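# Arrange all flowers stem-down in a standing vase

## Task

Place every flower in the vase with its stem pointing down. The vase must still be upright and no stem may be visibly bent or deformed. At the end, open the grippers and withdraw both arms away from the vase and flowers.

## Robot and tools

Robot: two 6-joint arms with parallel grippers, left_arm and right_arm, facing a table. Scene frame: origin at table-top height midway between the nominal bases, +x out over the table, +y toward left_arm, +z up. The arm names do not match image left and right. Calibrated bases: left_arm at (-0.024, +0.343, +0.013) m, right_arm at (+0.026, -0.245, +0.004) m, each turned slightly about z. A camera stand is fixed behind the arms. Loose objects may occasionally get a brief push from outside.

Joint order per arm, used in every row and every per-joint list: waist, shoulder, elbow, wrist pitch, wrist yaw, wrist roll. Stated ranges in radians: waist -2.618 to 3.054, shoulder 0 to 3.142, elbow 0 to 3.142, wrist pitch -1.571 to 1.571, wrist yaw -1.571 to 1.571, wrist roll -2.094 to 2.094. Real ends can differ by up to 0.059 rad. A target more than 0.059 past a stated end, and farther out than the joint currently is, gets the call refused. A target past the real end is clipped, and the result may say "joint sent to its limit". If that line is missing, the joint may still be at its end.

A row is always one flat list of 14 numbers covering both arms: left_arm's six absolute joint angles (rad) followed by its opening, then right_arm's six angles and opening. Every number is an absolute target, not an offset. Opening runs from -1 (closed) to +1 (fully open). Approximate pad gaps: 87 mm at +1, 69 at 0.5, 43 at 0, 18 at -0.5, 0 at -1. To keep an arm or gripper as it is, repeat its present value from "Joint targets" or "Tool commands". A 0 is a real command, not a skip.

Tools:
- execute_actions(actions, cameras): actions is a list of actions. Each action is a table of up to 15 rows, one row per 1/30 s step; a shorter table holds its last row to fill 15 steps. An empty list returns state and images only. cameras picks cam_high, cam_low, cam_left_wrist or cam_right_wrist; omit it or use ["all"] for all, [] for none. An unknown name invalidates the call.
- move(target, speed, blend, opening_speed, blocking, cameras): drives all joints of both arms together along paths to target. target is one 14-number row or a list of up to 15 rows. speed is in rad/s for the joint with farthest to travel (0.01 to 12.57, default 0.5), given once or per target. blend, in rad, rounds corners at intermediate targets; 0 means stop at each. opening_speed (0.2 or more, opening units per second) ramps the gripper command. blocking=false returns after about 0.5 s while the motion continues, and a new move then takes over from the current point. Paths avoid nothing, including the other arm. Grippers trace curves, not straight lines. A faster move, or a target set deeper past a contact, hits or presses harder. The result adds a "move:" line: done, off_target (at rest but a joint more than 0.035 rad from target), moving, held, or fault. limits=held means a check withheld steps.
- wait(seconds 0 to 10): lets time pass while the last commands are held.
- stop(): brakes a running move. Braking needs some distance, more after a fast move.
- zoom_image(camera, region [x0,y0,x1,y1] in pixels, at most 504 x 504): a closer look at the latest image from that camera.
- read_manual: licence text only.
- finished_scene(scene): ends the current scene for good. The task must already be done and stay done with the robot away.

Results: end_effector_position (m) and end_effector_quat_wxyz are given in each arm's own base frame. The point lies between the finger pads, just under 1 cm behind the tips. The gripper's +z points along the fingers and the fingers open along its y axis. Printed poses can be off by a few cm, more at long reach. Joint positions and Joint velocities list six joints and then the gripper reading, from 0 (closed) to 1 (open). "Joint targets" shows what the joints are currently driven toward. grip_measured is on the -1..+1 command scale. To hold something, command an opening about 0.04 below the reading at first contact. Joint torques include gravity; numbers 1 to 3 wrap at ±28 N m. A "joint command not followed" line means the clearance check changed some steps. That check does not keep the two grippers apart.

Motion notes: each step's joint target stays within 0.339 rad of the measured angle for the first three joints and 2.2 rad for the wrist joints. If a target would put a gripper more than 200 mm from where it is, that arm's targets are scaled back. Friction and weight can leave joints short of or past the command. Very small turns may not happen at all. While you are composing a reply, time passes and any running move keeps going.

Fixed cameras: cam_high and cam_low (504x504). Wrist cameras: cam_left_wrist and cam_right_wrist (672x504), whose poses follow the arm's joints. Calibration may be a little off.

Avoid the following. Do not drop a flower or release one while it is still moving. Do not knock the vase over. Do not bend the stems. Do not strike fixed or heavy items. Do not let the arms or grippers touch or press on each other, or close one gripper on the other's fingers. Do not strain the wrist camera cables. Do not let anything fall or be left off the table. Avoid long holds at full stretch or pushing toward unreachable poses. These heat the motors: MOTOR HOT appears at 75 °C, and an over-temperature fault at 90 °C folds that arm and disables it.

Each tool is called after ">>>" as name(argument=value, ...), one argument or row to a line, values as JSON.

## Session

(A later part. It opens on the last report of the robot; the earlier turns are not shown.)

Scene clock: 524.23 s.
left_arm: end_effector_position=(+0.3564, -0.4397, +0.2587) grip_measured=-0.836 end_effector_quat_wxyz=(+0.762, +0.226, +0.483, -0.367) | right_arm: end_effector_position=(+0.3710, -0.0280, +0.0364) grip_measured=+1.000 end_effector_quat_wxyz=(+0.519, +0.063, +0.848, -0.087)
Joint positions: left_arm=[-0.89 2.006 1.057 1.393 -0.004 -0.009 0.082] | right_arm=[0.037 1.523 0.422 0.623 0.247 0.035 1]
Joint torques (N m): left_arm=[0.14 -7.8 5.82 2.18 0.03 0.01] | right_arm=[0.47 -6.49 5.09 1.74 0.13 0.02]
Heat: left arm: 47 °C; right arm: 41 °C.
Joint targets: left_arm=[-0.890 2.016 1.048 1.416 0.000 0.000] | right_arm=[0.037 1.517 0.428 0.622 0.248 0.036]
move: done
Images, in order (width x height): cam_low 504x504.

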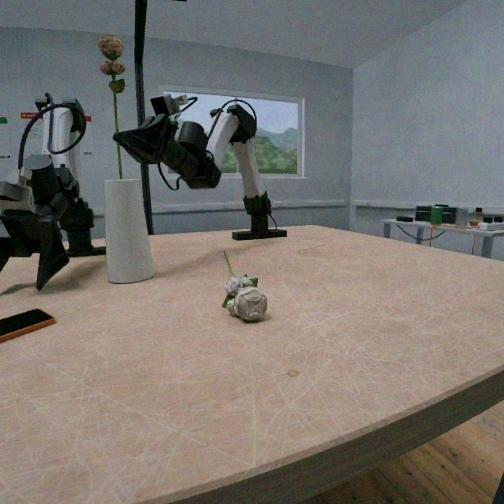

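>>> move(
  target=[-0.89, 2.0165, 1.0485, 1.416, 0, 0, 0.6, 0.037, 1.517, 0.428, 0.622, 0.248, 0.036, 1],
  opening_speed=0.6,
  cameras=["cam_high", "cam_low", "cam_left_wrist"],
)

Scene clock: 540.97 s.
left_arm: end_effector_position=(+0.3564, -0.4397, +0.2587) grip_measured=+0.600 end_effector_quat_wxyz=(+0.762, +0.226, +0.483, -0.367) | right_arm: end_effector_position=(+0.3710, -0.0280, +0.0364) grip_measured=+1.000 end_effector_quat_wxyz=(+0.519, +0.063, +0.848, -0.087)
Joint positions: left_arm=[-0.89 2.006 1.057 1.393 -0.004 -0.009 0.8] | right_arm=[0.037 1.523 0.422 0.623 0.247 0.035 1]
Joint torques (N m): left_arm=[0.05 -7.8 5.87 2.18 0.01 0.05] | right_arm=[0.44 -6.54 5.07 1.74 0.12 0.01]
Heat: left arm: 48 °C; right arm: 41 °C.
Joint targets: left_arm=[-0.890 2.016 1.048 1.416 0.000 0.000] | right_arm=[0.037 1.517 0.428 0.622 0.248 0.036]
move: done
camera_calibration:
cam_left_wrist: T_world_to_cam=[[-0.773824, -0.632183, 0.0392605, -0.0153471], [-0.327982, 0.346897, -0.878687, 0.508527], [0.541872, -0.692825, -0.475781, -0.235571], [0, 0, 0, 1]] pos_world=[0.282561, -0.349318, 0.335358]
Images, in order (width x height): cam_high 504x504, cam_low 504x504, cam_left_wrist 672x504.

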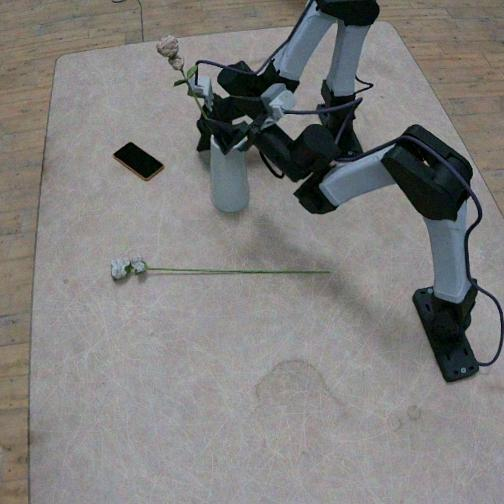

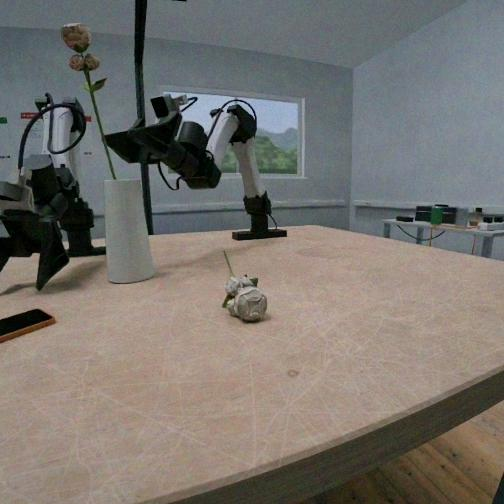

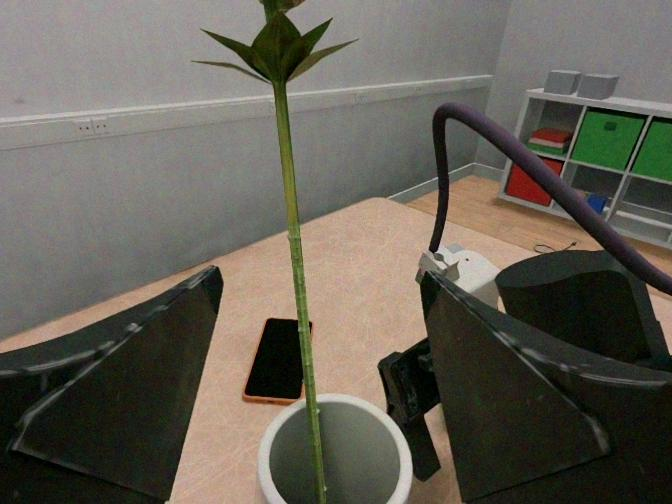

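>>> move(
  target=[
    [-0.89, 1.4991, 0.6424, 1.2987, 0, 0, 0.6, 0.037, 1.517, 0.428, 0.622, 0.248, 0.036, 1],
    [-0.57, 1.3877, 1.1091, -0.0214, 0, 0, 0.6, 0.037, 1.517, 0.428, 0.622, 0.248, 0.036, 1],
  ],
  speed=0.6,
  blend=[0.1, 0],
)

Scene clock: 577.97 s.
left_arm: end_effector_position=(+0.3776, -0.2435, +0.2286) grip_measured=+0.600 end_effector_quat_wxyz=(+0.552, +0.227, +0.785, -0.164) | right_arm: end_effector_position=(+0.3710, -0.0280, +0.0364) grip_measured=+1.000 end_effector_quat_wxyz=(+0.519, +0.063, +0.848, -0.087)
Joint positions: left_arm=[-0.574 1.408 1.079 -0.015 -0.004 -0.009 0.8] | right_arm=[0.037 1.523 0.422 0.623 0.247 0.035 1]
Joint torques (N m): left_arm=[0.34 -6.8 11.25 2.27 0.01 0.04] | right_arm=[0.46 -6.49 5.11 1.73 0.12 0.01]
Heat: left arm: 48 °C; right arm: 41 °C.
Joint targets: left_arm=[-0.570 1.388 1.109 -0.021 0.000 0.000] | right_arm=[0.037 1.517 0.428 0.622 0.248 0.036]
move: done
camera_calibration:
cam_left_wrist: T_world_to_cam=[[-0.516249, -0.85609, 0.0244142, -0.0221211], [-0.825184, 0.489576, -0.281757, 0.506995], [0.229257, -0.165603, -0.959175, 0.231405], [0, 0, 0, 1]] pos_world=[0.353893, -0.228829, 0.365348]

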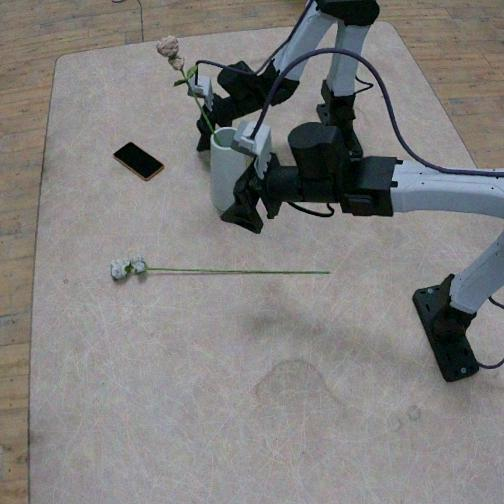

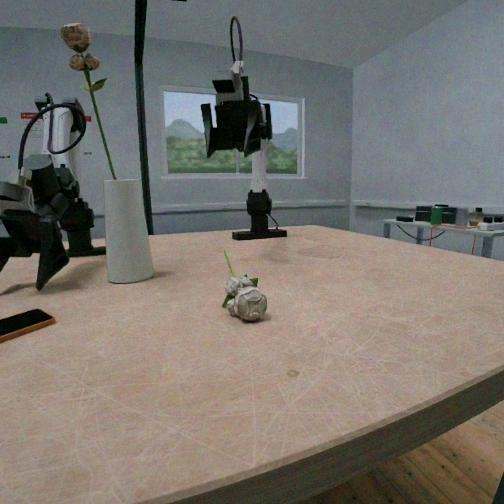

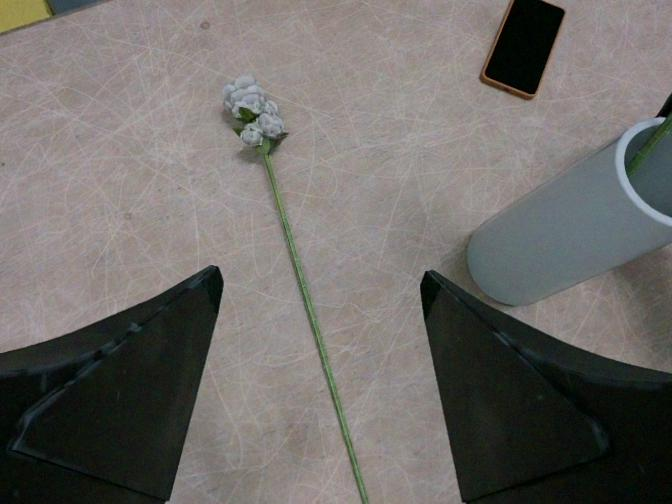

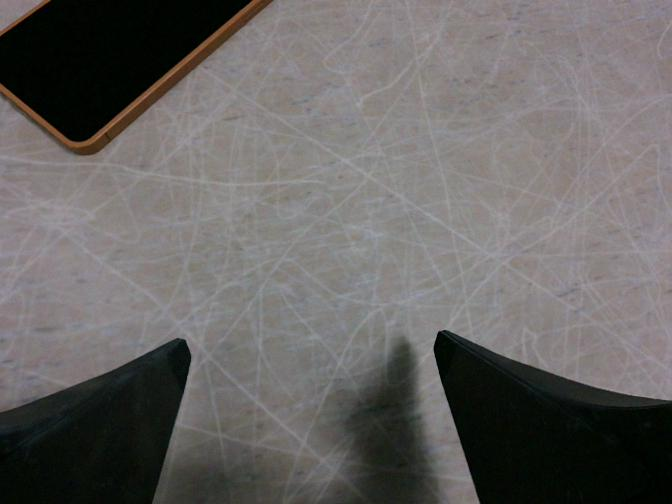

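>>> move(
  target=[-0.547, 2.2409, 1.9102, -0.7368, -0.1509, -0.2666, 1, 0.037, 1.517, 0.428, 0.622, 0.248, 0.036, 1],
  speed=0.6,
)

Scene clock: 608.03 s.
left_arm: end_effector_position=(+0.4454, -0.2583, +0.0516) grip_measured=+1.000 end_effector_quat_wxyz=(+0.247, +0.127, +0.960, -0.032) | right_arm: end_effector_position=(+0.3710, -0.0280, +0.0364) grip_measured=+1.000 end_effector_quat_wxyz=(+0.519, +0.063, +0.848, -0.087)
Joint positions: left_arm=[-0.552 2.24 1.881 -0.728 -0.139 -0.255 1] | right_arm=[0.037 1.523 0.422 0.623 0.247 0.035 1]
Joint torques (N m): left_arm=[0.59 -11 10.45 1.39 -0.24 -0.16] | right_arm=[0.47 -6.52 5.08 1.73 0.11 0]
Heat: left arm: 51 °C; right arm: 41 °C.
Joint targets: left_arm=[-0.547 2.241 1.910 -0.737 -0.151 -0.266] | right_arm=[0.037 1.517 0.428 0.622 0.248 0.036]
move: done
camera_calibration:
cam_left_wrist: T_world_to_cam=[[-0.23089, -0.972974, -0.00346084, -0.151218], [-0.881215, 0.207605, 0.424688, 0.435967], [-0.412492, 0.101106, -0.905333, 0.395594], [0, 0, 0, 1]] pos_world=[0.512445, -0.277637, 0.172471]

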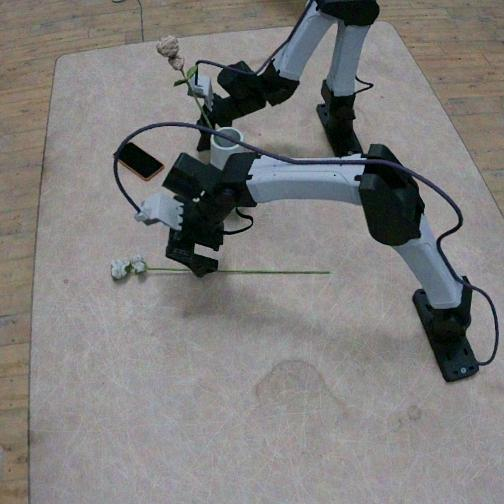

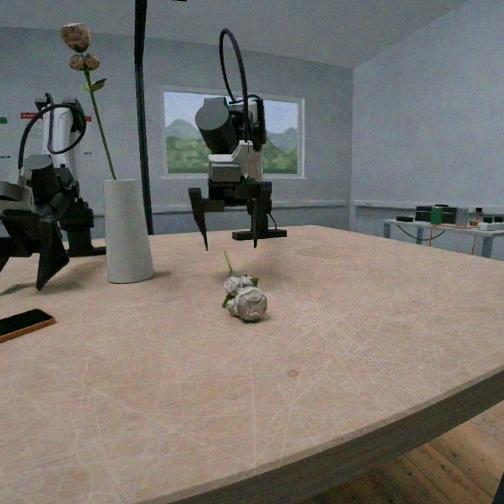

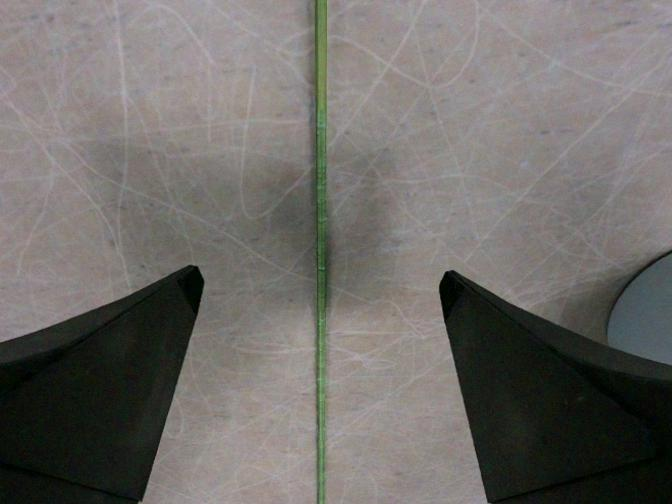

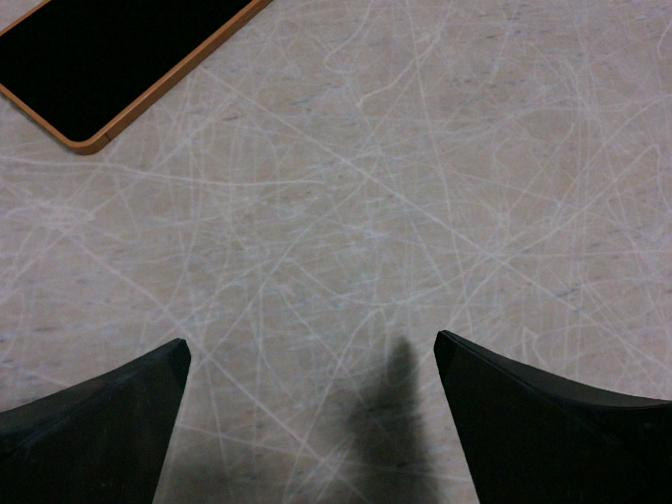

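>>> move(
  target=[-0.547, 2.296, 1.747, -0.518, -0.1509, -0.2666, 1, 0.037, 1.517, 0.428, 0.622, 0.248, 0.036, 1],
  speed=0.3,
  cameras=["cam_low", "cam_left_wrist"],
)

>>> zoom_image(
  camera="cam_low",
  region=[170, 180, 310, 340],
)

Scene clock: 619.07 s.
left_arm: end_effector_position=(+0.4496, -0.2608, +0.0005) grip_measured=+1.000 end_effector_quat_wxyz=(+0.254, +0.126, +0.958, -0.035) | right_arm: end_effector_position=(+0.3710, -0.0280, +0.0364) grip_measured=+1.000 end_effector_quat_wxyz=(+0.519, +0.063, +0.848, -0.087)
Joint positions: left_arm=[-0.552 2.29 1.753 -0.533 -0.139 -0.256 1] | right_arm=[0.037 1.523 0.422 0.623 0.247 0.035 1]
Joint torques (N m): left_arm=[0.58 -10.7 6.95 1.68 -0.27 -0.13] | right_arm=[0.49 -6.53 5.12 1.73 0.11 0.01]
Heat: left arm: 51 °C; right arm: 41 °C.
Joint targets: left_arm=[-0.547 2.296 1.747 -0.518 -0.151 -0.267] | right_arm=[0.037 1.517 0.428 0.622 0.248 0.036]
move: done
camera_calibration:
cam_left_wrist: T_world_to_cam=[[-0.23034, -0.973109, 0.00163218, -0.153237], [-0.887198, 0.210693, 0.410472, 0.465462], [-0.399778, 0.0931002, -0.911872, 0.34352], [0, 0, 0, 1]] pos_world=[0.514992, -0.279167, 0.122437]
Images, in order (width x height): cam_low 504x504, cam_left_wrist 672x504.

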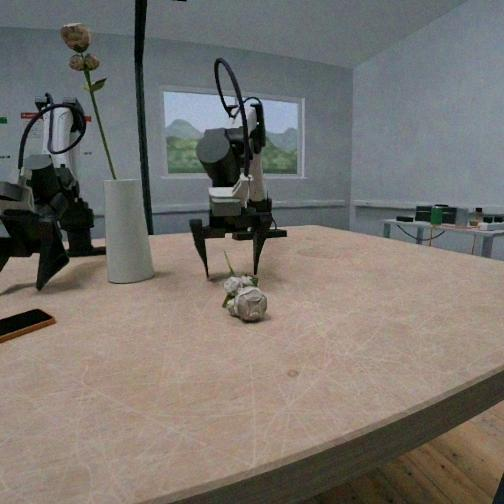

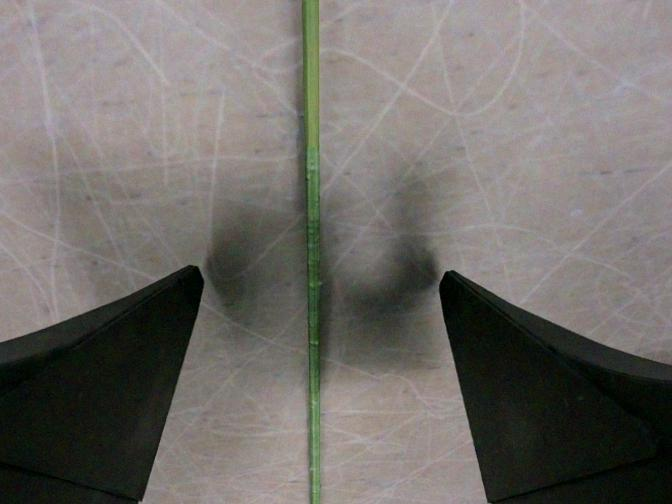

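Scaled by 3.150 from the camera's 504x504 image, which has a finer 720x720 frame.

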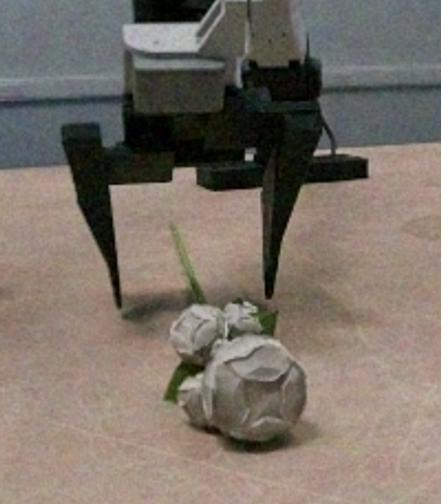

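>>> move(
  target=[
    [-0.536, 2.296, 1.747, -0.518, -0.1509, -0.2666, 1, 0.037, 1.517, 0.428, 0.622, 0.248, 0.036, 1],
    [-0.536, 2.296, 1.747, -0.518, -0.1509, -0.2666, -1, 0.037, 1.517, 0.428, 0.622, 0.248, 0.036, 1],
  ],
  speed=0.3,
  opening_speed=1.0,
  cameras=["cam_low", "cam_left_wrist"],
)

Scene clock: 630.47 s.
left_arm: end_effector_position=(+0.4528, -0.2556, +0.0005) grip_measured=-0.854 end_effector_quat_wxyz=(+0.255, +0.120, +0.959, -0.034) | right_arm: end_effector_position=(+0.3710, -0.0280, +0.0364) grip_measured=+1.000 end_effector_quat_wxyz=(+0.519, +0.063, +0.848, -0.087)
Joint positions: left_arm=[-0.541 2.29 1.753 -0.532 -0.139 -0.257 0.073] | right_arm=[0.037 1.523 0.422 0.623 0.247 0.035 1]
Joint torques (N m): left_arm=[0.43 -10.62 6.97 1.71 -0.23 -0.15] | right_arm=[0.43 -6.53 5.07 1.73 0.11 0.01]
Heat: left arm: 49 °C; right arm: 41 °C.
Joint targets: left_arm=[-0.536 2.296 1.747 -0.518 -0.151 -0.267] | right_arm=[0.037 1.517 0.428 0.622 0.248 0.036]
move: done
camera_calibration:
cam_left_wrist: T_world_to_cam=[[-0.217988, -0.97595, 0.00184099, -0.153677], [-0.890121, 0.19959, 0.409694, 0.465632], [-0.400208, 0.0876697, -0.912221, 0.343139], [0, 0, 0, 1]] pos_world=[0.518296, -0.272999, 0.122536]
Images, in order (width x height): cam_low 504x504, cam_left_wrist 672x504.

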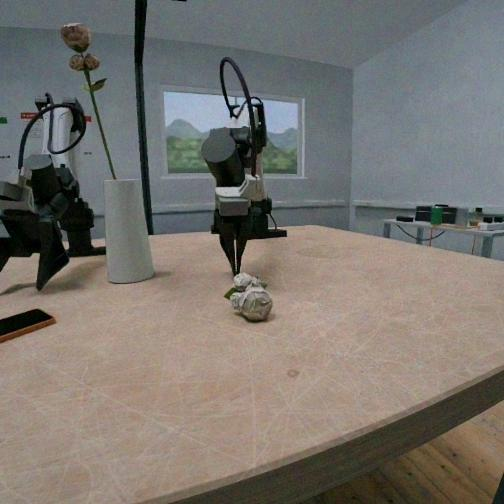

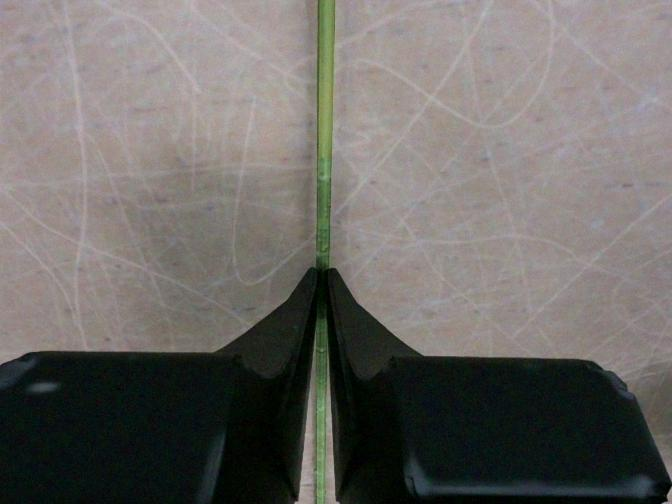

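>>> move(
  target=[
    [-0.55, 1.9302, 1.7176, -0.8549, -0.1509, -0.2666, -1, 0.037, 1.517, 0.428, 0.622, 0.248, 0.036, 1],
    [-0.6, 1.3028, 1.207, -0.2532, 0, 0, -1, 0.037, 1.517, 0.428, 0.622, 0.248, 0.036, 1],
    [-0.78, 1.7225, 1.6305, 0.572, 0, 0, -1, 0.037, 1.517, 0.428, 0.622, 0.248, 0.036, 1],
    [-0.89, 1.7805, 1.6973, 0.563, 0, 0, -1, 0.037, 1.517, 0.428, 0.622, 0.248, 0.036, 1],
  ],
  speed=[0.5, 0.6, 0.6, 0.3],
  blend=[0.1, 0.1, 0.03, 0],
)

>>> zoom_image(
  camera="cam_low",
  region=[40, 0, 240, 300],
)

>>> zoom_image(
  camera="cam_high",
  region=[150, 0, 300, 220],
)

Scene clock: 669.40 s.
left_arm: end_effector_position=(+0.3572, -0.4412, +0.4709) grip_measured=-0.854 end_effector_quat_wxyz=(+0.758, +0.227, +0.490, -0.365) | right_arm: end_effector_position=(+0.3710, -0.0280, +0.0364) grip_measured=+1.000 end_effector_quat_wxyz=(+0.519, +0.063, +0.848, -0.087)
Joint positions: left_arm=[-0.892 1.775 1.664 0.541 -0.007 -0.011 0.073] | right_arm=[0.037 1.523 0.422 0.623 0.247 0.035 1]
Joint torques (N m): left_arm=[0.05 -7.36 11.23 2.19 0.06 0.05] | right_arm=[0.47 -6.53 5.09 1.74 0.11 0.01]
Heat: left arm: 48 °C; right arm: 41 °C.
Joint targets: left_arm=[-0.890 1.780 1.697 0.563 0.000 0.000] | right_arm=[0.037 1.517 0.428 0.622 0.248 0.036]
move: done
camera_calibration:
cam_left_wrist: T_world_to_cam=[[-0.773031, -0.632971, 0.0420865, -0.0258643], [-0.338291, 0.355204, -0.871429, 0.699675], [0.53664, -0.687879, -0.488712, -0.12603], [0, 0, 0, 1]] pos_world=[0.284333, -0.351593, 0.549214]

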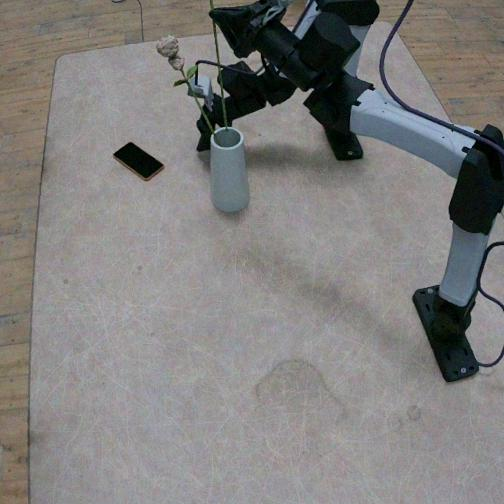

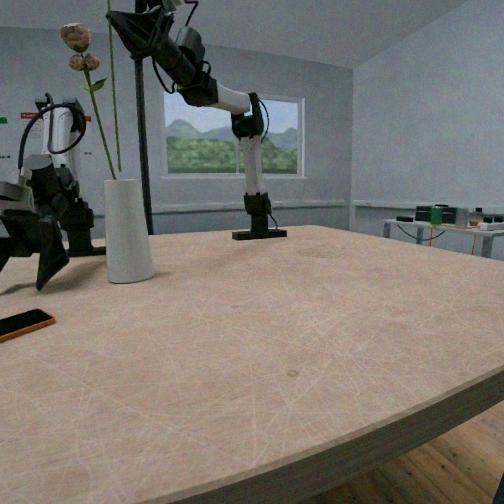

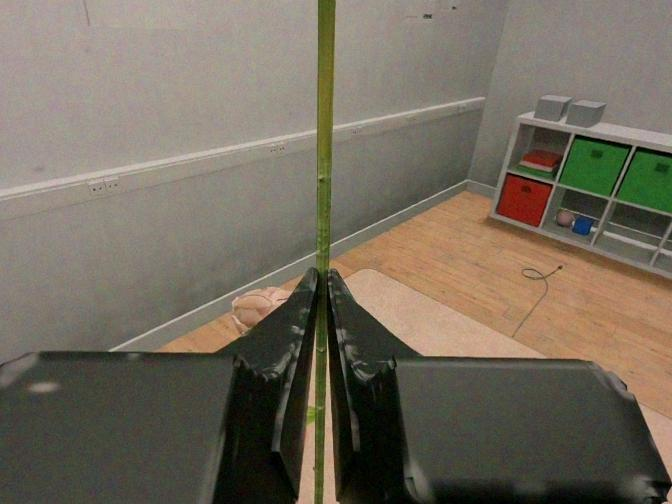

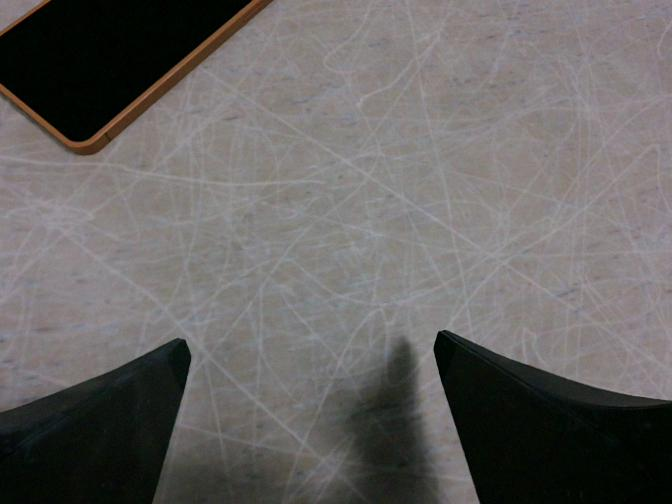

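Scaled by 1.680 from the camera's 504x504 image, which has a finer 720x720 frame.

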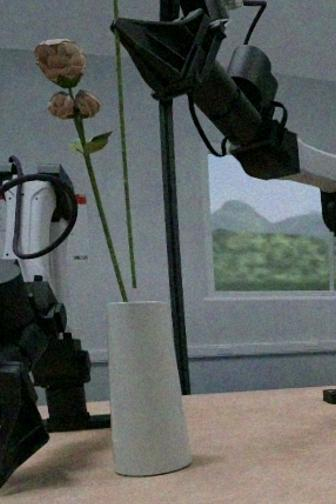

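Scaled by 2.291 from the camera's 504x504 image, which has a finer 720x720 frame.

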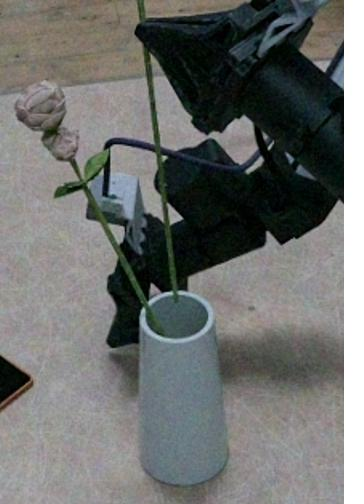

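>>> move(
  target=[
    [-0.89, 1.80, 1.306, 0.934, 0, 0, -1, 0.037, 1.517, 0.428, 0.622, 0.248, 0.036, 1],
    [-0.89, 1.95, 1.09, 1.299, 0, 0, -1, 0.037, 1.517, 0.428, 0.622, 0.248, 0.036, 1],
    [-0.89, 1.9724, 1.0762, 1.339, 0, 0, -1, 0.037, 1.517, 0.428, 0.622, 0.248, 0.036, 1],
  ],
  speed=[0.3, 0.3, 0.1],
  blend=[0.03, 0.02, 0],
)

>>> zoom_image(
  camera="cam_low",
  region=[40, 0, 240, 300],
)

>>> zoom_image(
  camera="cam_high",
  region=[150, 0, 300, 220],
)

Scene clock: 686.93 s.
left_arm: end_effector_position=(+0.3571, -0.4410, +0.2730) grip_measured=-0.854 end_effector_quat_wxyz=(+0.759, +0.227, +0.489, -0.365) | right_arm: end_effector_position=(+0.3710, -0.0280, +0.0364) grip_measured=+1.000 end_effector_quat_wxyz=(+0.519, +0.063, +0.848, -0.087)
Joint positions: left_arm=[-0.892 1.964 1.083 1.312 -0.007 -0.011 0.073] | right_arm=[0.037 1.523 0.422 0.623 0.247 0.035 1]
Joint torques (N m): left_arm=[0.14 -7.84 6.32 2.26 0.05 0.05] | right_arm=[0.47 -6.5 5.08 1.74 0.11 0.01]
Heat: left arm: 48 °C; right arm: 41 °C.
Joint targets: left_arm=[-0.890 1.972 1.076 1.339 0.000 0.000] | right_arm=[0.037 1.517 0.428 0.622 0.248 0.036]
move: done
camera_calibration:
cam_left_wrist: T_world_to_cam=[[-0.773013, -0.633016, 0.0417289, -0.0174575], [-0.337645, 0.354847, -0.871825, 0.526914], [0.537072, -0.688022, -0.488036, -0.222913], [0, 0, 0, 1]] pos_world=[0.284135, -0.351393, 0.351316]

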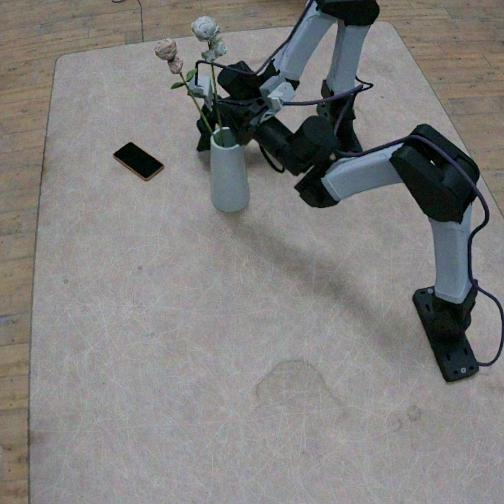

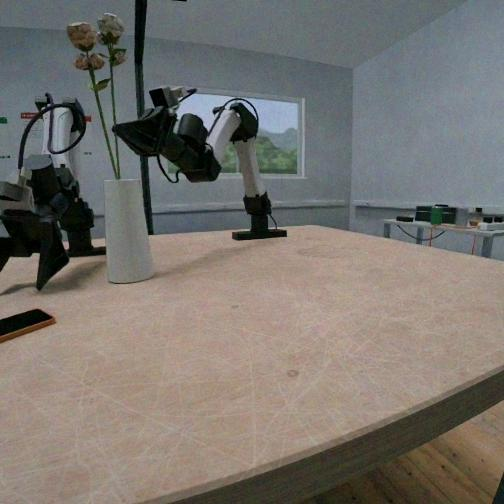

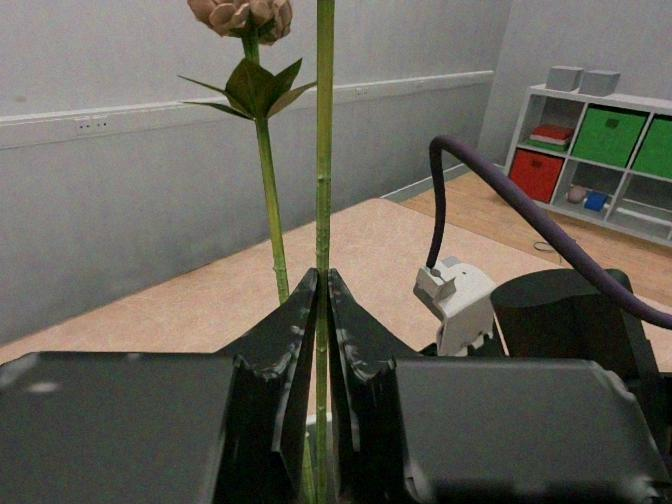

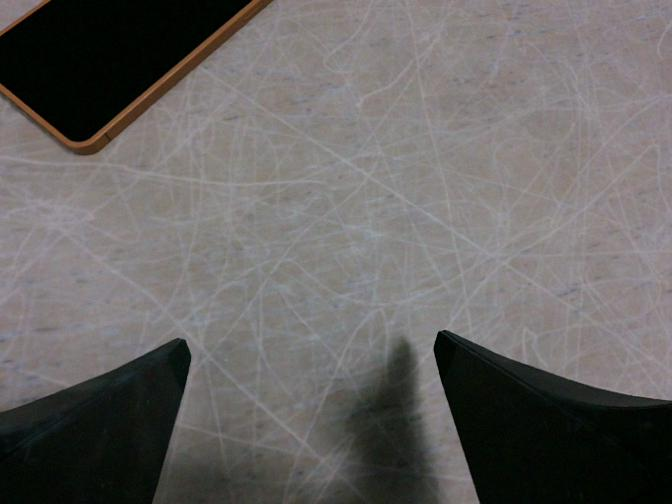

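Scaled by 1.680 from the camera's 504x504 image, which has a finer 720x720 frame.

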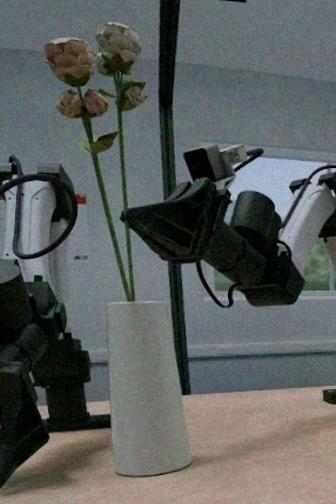

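Scaled by 2.291 from the camera's 504x504 image, which has a finer 720x720 frame.

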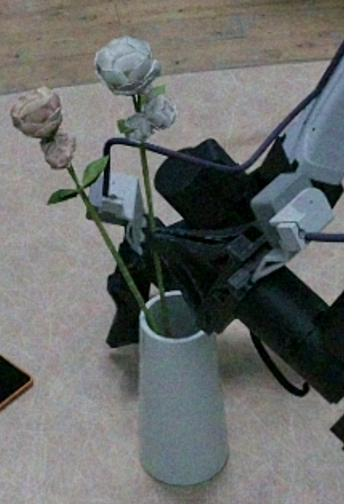

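>>> move(
  target=[
    [-0.89, 1.9724, 1.0762, 1.339, 0, 0, 0.3, 0.037, 1.517, 0.428, 0.622, 0.248, 0.036, 1],
    [-0.89, 1.4991, 0.6424, 1.2987, 0, 0, 0.3, 0.037, 1.517, 0.428, 0.622, 0.248, 0.036, 1],
    [-0.4, 1.3877, 1.1091, -0.0214, 0, 0, 0.3, 0.037, 1.517, 0.428, 0.622, 0.248, 0.036, 1],
  ],
  speed=[0.3, 0.5, 0.6],
  blend=[0, 0.1, 0],
  opening_speed=0.6,
)

>>> zoom_image(
  camera="cam_low",
  region=[40, 0, 240, 300],
)

>>> zoom_image(
  camera="cam_high",
  region=[150, 0, 300, 220],
)

Scene clock: 707.50 s.
left_arm: end_effector_position=(+0.4137, -0.1754, +0.2286) grip_measured=+0.300 end_effector_quat_wxyz=(+0.564, +0.158, +0.802, -0.115) | right_arm: end_effector_position=(+0.3710, -0.0280, +0.0364) grip_measured=+1.000 end_effector_quat_wxyz=(+0.519, +0.063, +0.848, -0.087)
Joint positions: left_arm=[-0.403 1.408 1.079 -0.015 -0.007 -0.009 0.65] | right_arm=[0.037 1.523 0.422 0.623 0.247 0.035 1]
Joint torques (N m): left_arm=[0.31 -6.83 11.33 2.32 0.05 0.04] | right_arm=[0.49 -6.5 5.09 1.73 0.11 0.02]
Heat: left arm: 47 °C; right arm: 41 °C.
Joint targets: left_arm=[-0.400 1.388 1.109 -0.021 0.000 0.000] | right_arm=[0.037 1.517 0.428 0.622 0.248 0.036]
move: done
camera_calibration:
cam_left_wrist: T_world_to_cam=[[-0.360603, -0.932414, 0.0238556, -0.0227594], [-0.897281, 0.339806, -0.281814, 0.506942], [0.254661, -0.123028, -0.959173, 0.231388], [0, 0, 0, 1]] pos_world=[0.387737, -0.165016, 0.365347]

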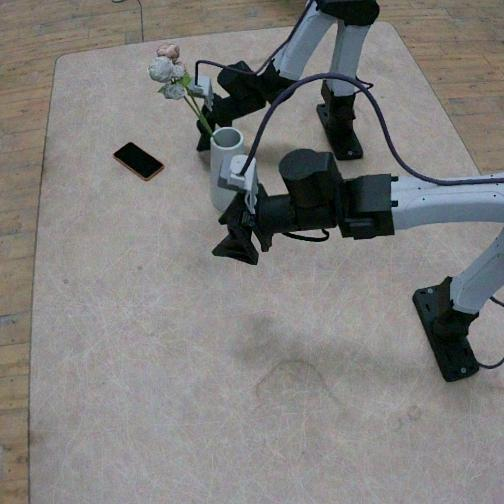

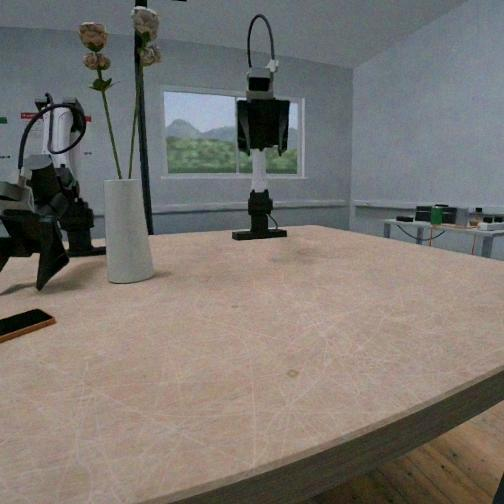

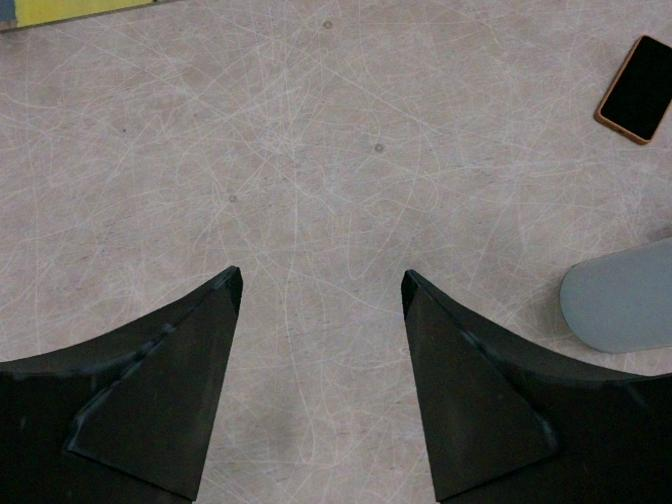

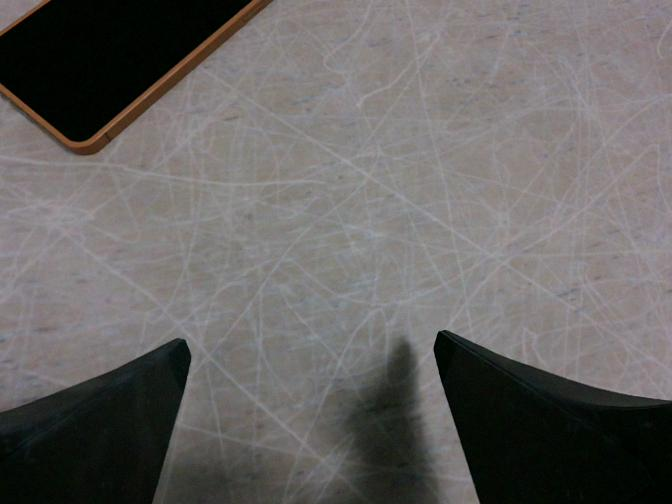

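Scaled by 1.680 from the camera's 504x504 image, which has a finer 720x720 frame.

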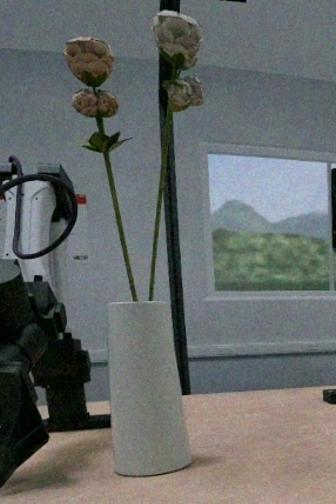

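Scaled by 2.291 from the camera's 504x504 image, which has a finer 720x720 frame.

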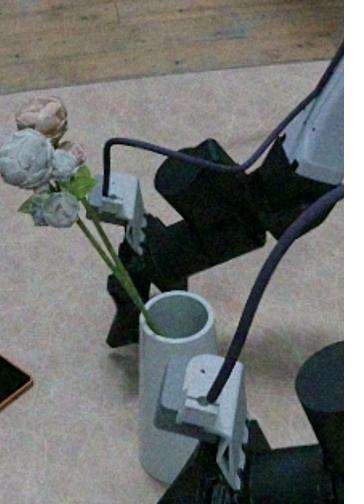

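>>> move(
  target=[
    [-0.4, 1.3877, 1.1091, -0.0214, 0, 0, 0.3, -0.4, 1.45, 0.6, 0.4, 0, 0, 1],
    [-0.4, 1.3877, 1.1091, -0.0214, 0, 0, 0.3, -0.4, 1.3877, 1.1091, -0.0214, 0, 0, 1],
  ],
  speed=0.5,
  blend=[0.1, 0],
)

Scene clock: 813.83 s.
left_arm: end_effector_position=(+0.4136, -0.1754, +0.2285) grip_measured=+0.300 end_effector_quat_wxyz=(+0.564, +0.158, +0.802, -0.115) | right_arm: end_effector_position=(+0.4150, -0.1751, +0.2357) grip_measured=+1.000 end_effector_quat_wxyz=(+0.571, +0.167, +0.795, -0.119)
Joint positions: left_arm=[-0.403 1.408 1.079 -0.015 -0.007 -0.009 0.65] | right_arm=[-0.393 1.402 1.088 -0.011 0.017 0.008 1]
Joint torques (N m): left_arm=[0.28 -6.74 11.23 2.3 0.05 0.03] | right_arm=[-0.24 -8.29 7.8 1.73 -0.19 -0.1]
Heat: left arm: 58 °C; right arm: 41 °C.
Joint targets: left_arm=[-0.400 1.388 1.109 -0.021 0.000 0.000] | right_arm=[-0.400 1.388 1.109 -0.021 0.000 0.000]
move: done
camera_calibration:
cam_left_wrist: T_world_to_cam=[[-0.360662, -0.932391, 0.0238881, -0.0227425], [-0.897369, 0.339905, -0.281412, 0.506816], [0.254266, -0.122931, -0.95929, 0.231504], [0, 0, 0, 1]] pos_world=[0.387736, -0.165015, 0.365247]
cam_right_wrist: T_world_to_cam=[[-0.442578, -0.896361, 0.0257164, 0.0157749], [-0.795673, 0.379314, -0.472255, 0.542468], [0.413556, -0.229471, -0.881087, 0.138221], [0, 0, 0, 1]] pos_world=[0.381447, -0.159908, 0.377562]

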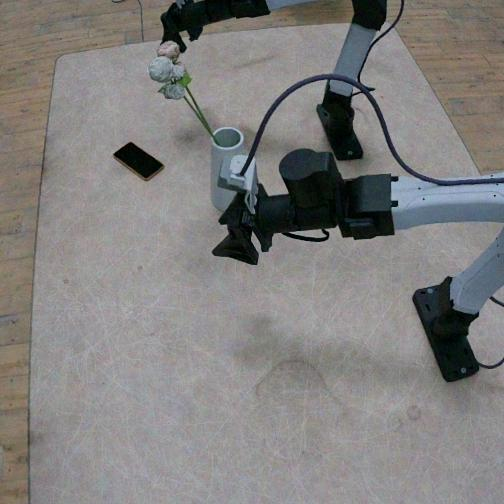

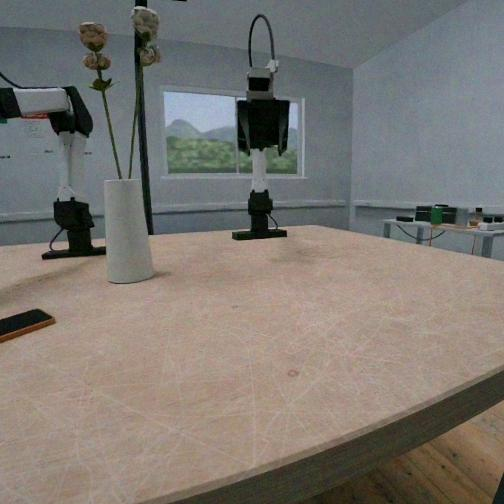

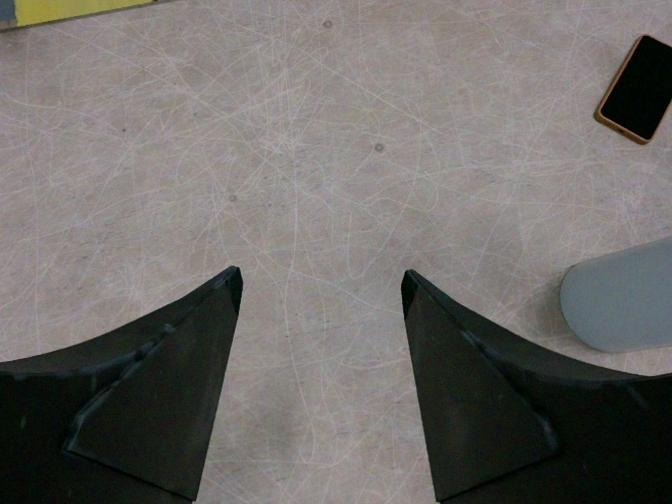

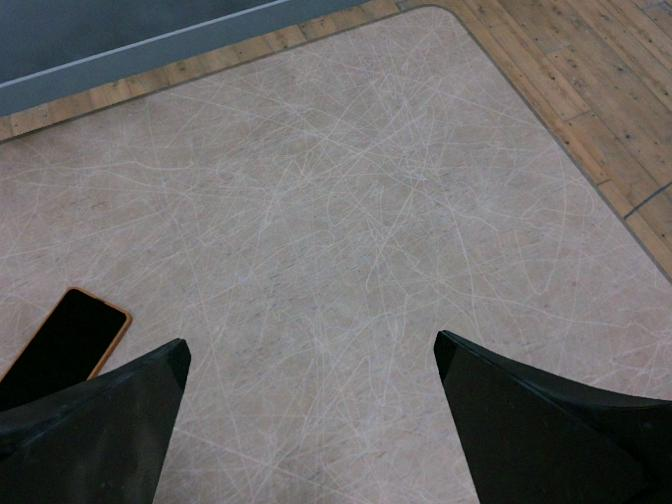

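>>> move(
  target=[
    [-0.4, 0.9, 1.1091, 0.0, 0, 0, 0.3, -0.4, 1.9782, 1.5044, -0.5734, 0, 0, 1],
    [-0.4, 0.9, 1.1091, 0.0, 0, 0, 0.3, -0.4, 2.0478, 1.3805, -0.380, 0, 0, 1],
  ],
  speed=[0.6, 0.3],
)

>>> zoom_image(
  camera="cam_right_wrist",
  region=[150, 230, 480, 420],
)

Scene clock: 912.30 s.
left_arm: end_effector_position=(+0.3115, -0.1318, +0.4296) grip_measured=+0.300 end_effector_quat_wxyz=(+0.753, +0.122, +0.628, -0.155) | right_arm: end_effector_position=(+0.4250, -0.1799, +0.0173) grip_measured=+1.000 end_effector_quat_wxyz=(+0.259, +0.195, +0.944, -0.058)
Joint positions: left_arm=[-0.403 0.9 1.089 -0.006 -0.007 -0.009 0.65] | right_arm=[-0.396 2.029 1.393 -0.397 0.013 0.007 1]
Joint torques (N m): left_arm=[0.28 -0.9 9.5 2.28 0.05 0.04] | right_arm=[0.05 -10.5 4.46 1.39 -0.11 -0.1]
Heat: left arm: 60 °C; right arm: 45 °C.
Joint targets: left_arm=[-0.400 0.900 1.109 0.000 0.000 0.000] | right_arm=[-0.400 2.048 1.381 -0.380 0.000 0.000]
move: done
camera_calibration:
cam_left_wrist: T_world_to_cam=[[-0.37583, -0.925924, 0.037644, -0.0241507], [-0.647854, 0.233483, -0.725101, 0.555966], [0.662599, -0.296903, -0.687613, 0.188884], [0, 0, 0, 1]] pos_world=[0.225954, -0.0960902, 0.533919]
cam_right_wrist: T_world_to_cam=[[-0.413067, -0.908797, 0.0588522, 0.00616303], [-0.884012, 0.415654, 0.213904, 0.481267], [-0.218857, 0.0363306, -0.97508, 0.258722], [0, 0, 0, 1]] pos_world=[0.484615, -0.203839, 0.148967]

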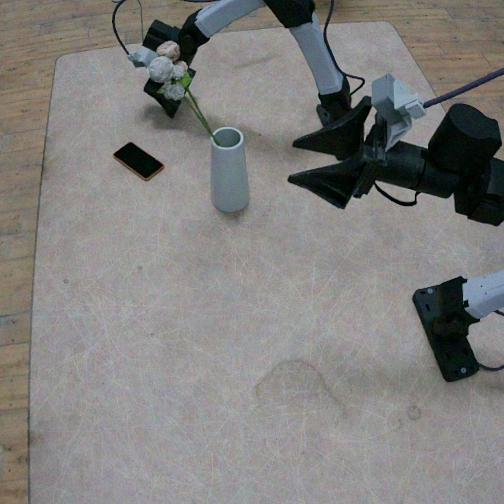

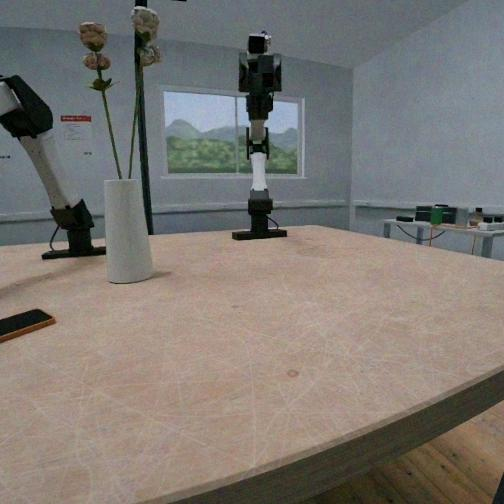

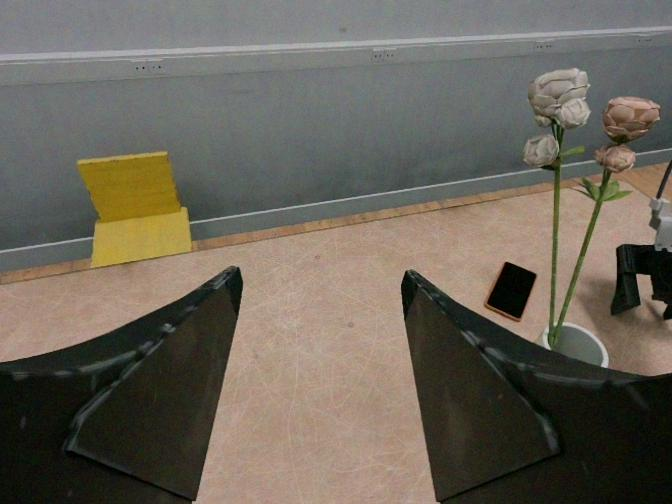

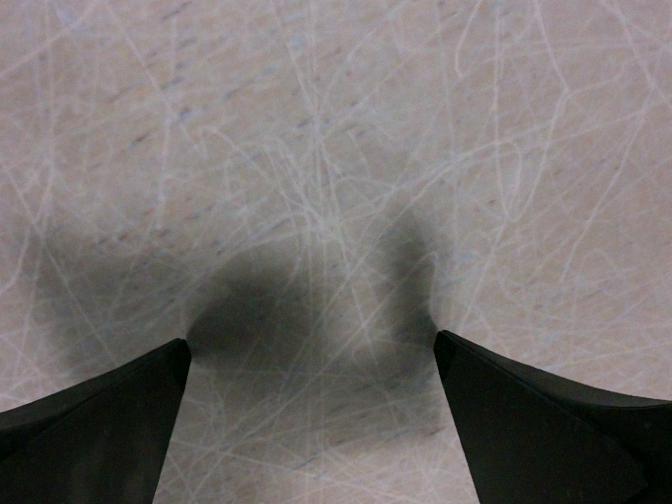

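Scaled by 1.527 from the camera's 672x504 image, which has a finer 960x720 frame.

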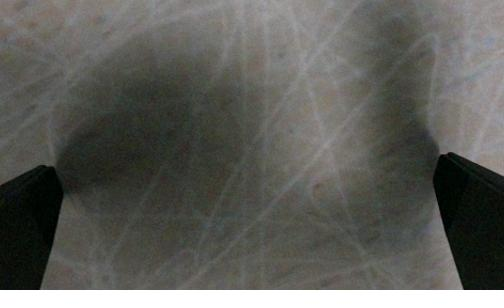

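>>> move(
  target=[
    [-0.4, 0.9, 1.1091, 0.0, 0, 0, 0.3, -0.4, 1.9782, 1.5044, -0.5734, 0, 0, 1],
    [-0.4, 0.9, 1.1091, 0.0, 0, 0, 0.3, -0.4, 2.022, 1.427, -0.452, 0, 0, 1],
  ],
  speed=[0.6, 0.3],
  cameras=["cam_right_wrist"],
)

>>> move(
  target=[-0.4, 0.9, 1.1091, 0.0, 0, 0, 0.3, -0.4, 2.036, 1.403, -0.413, 0, 0, 1],
  speed=0.3,
  cameras=["cam_right_wrist"],
)

Scene clock: 932.37 s.
left_arm: end_effector_position=(+0.3115, -0.1318, +0.4296) grip_measured=+0.300 end_effector_quat_wxyz=(+0.753, +0.122, +0.628, -0.155) | right_arm: end_effector_position=(+0.4246, -0.1797, +0.0348) grip_measured=+1.000 end_effector_quat_wxyz=(+0.257, +0.195, +0.945, -0.057)
Joint positions: left_arm=[-0.403 0.9 1.089 -0.006 -0.007 -0.009 0.65] | right_arm=[-0.396 2.007 1.436 -0.467 0.013 0.007 1]
Joint torques (N m): left_arm=[0.32 -0.81 9.54 2.29 0.05 0.05] | right_arm=[0.02 -10.76 4.79 1.37 -0.11 -0.1]
Heat: left arm: 58 °C; right arm: 44 °C.
Joint targets: left_arm=[-0.400 0.900 1.109 0.000 0.000 0.000] | right_arm=[-0.400 2.022 1.427 -0.452 0.000 0.000]
move: done
camera_calibration:
cam_right_wrist: T_world_to_cam=[[-0.412686, -0.908983, 0.0586567, 0.00494642], [-0.88329, 0.415086, 0.21795, 0.476635], [-0.22246, 0.0381342, -0.974196, 0.277611], [0, 0, 0, 1]] pos_world=[0.484806, -0.203935, 0.166275]
Images, in order (width x height): cam_right_wrist 672x504.

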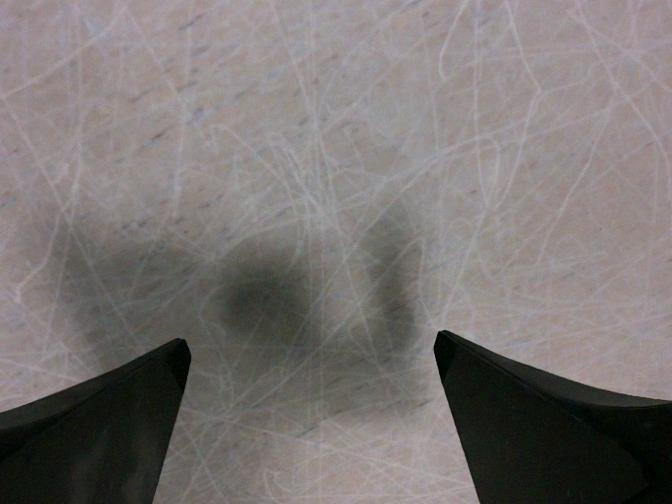

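Scene clock: 933.33 s.
left_arm: end_effector_position=(+0.3115, -0.1318, +0.4296) grip_measured=+0.300 end_effector_quat_wxyz=(+0.753, +0.122, +0.628, -0.155) | right_arm: end_effector_position=(+0.4247, -0.1797, +0.0234) grip_measured=+1.000 end_effector_quat_wxyz=(+0.257, +0.195, +0.945, -0.057)
Joint positions: left_arm=[-0.403 0.9 1.089 -0.006 -0.007 -0.009 0.65] | right_arm=[-0.396 2.023 1.412 -0.428 0.013 0.007 1]
Joint torques (N m): left_arm=[0.23 -0.77 9.5 2.27 0.05 0.03] | right_arm=[0.05 -11.02 4.71 1.35 -0.12 -0.09]
Heat: left arm: 58 °C; right arm: 44 °C.
Joint targets: left_arm=[-0.400 0.900 1.109 0.000 0.000 0.000] | right_arm=[-0.400 2.036 1.403 -0.413 0.000 0.000]
move: done
camera_calibration:
cam_right_wrist: T_world_to_cam=[[-0.412628, -0.909012, 0.0586169, 0.00558444], [-0.883062, 0.414976, 0.219081, 0.479048], [-0.223472, 0.0386366, -0.973944, 0.267012], [0, 0, 0, 1]] pos_world=[0.485003, -0.204033, 0.154777]
Images, in order (width x height): cam_right_wrist 672x504.

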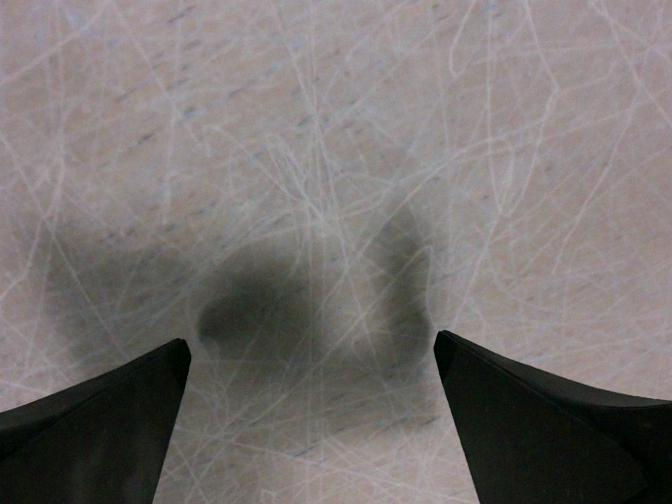

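>>> finished_scene(
  scene=1,
)

The scene is finished: the task was done.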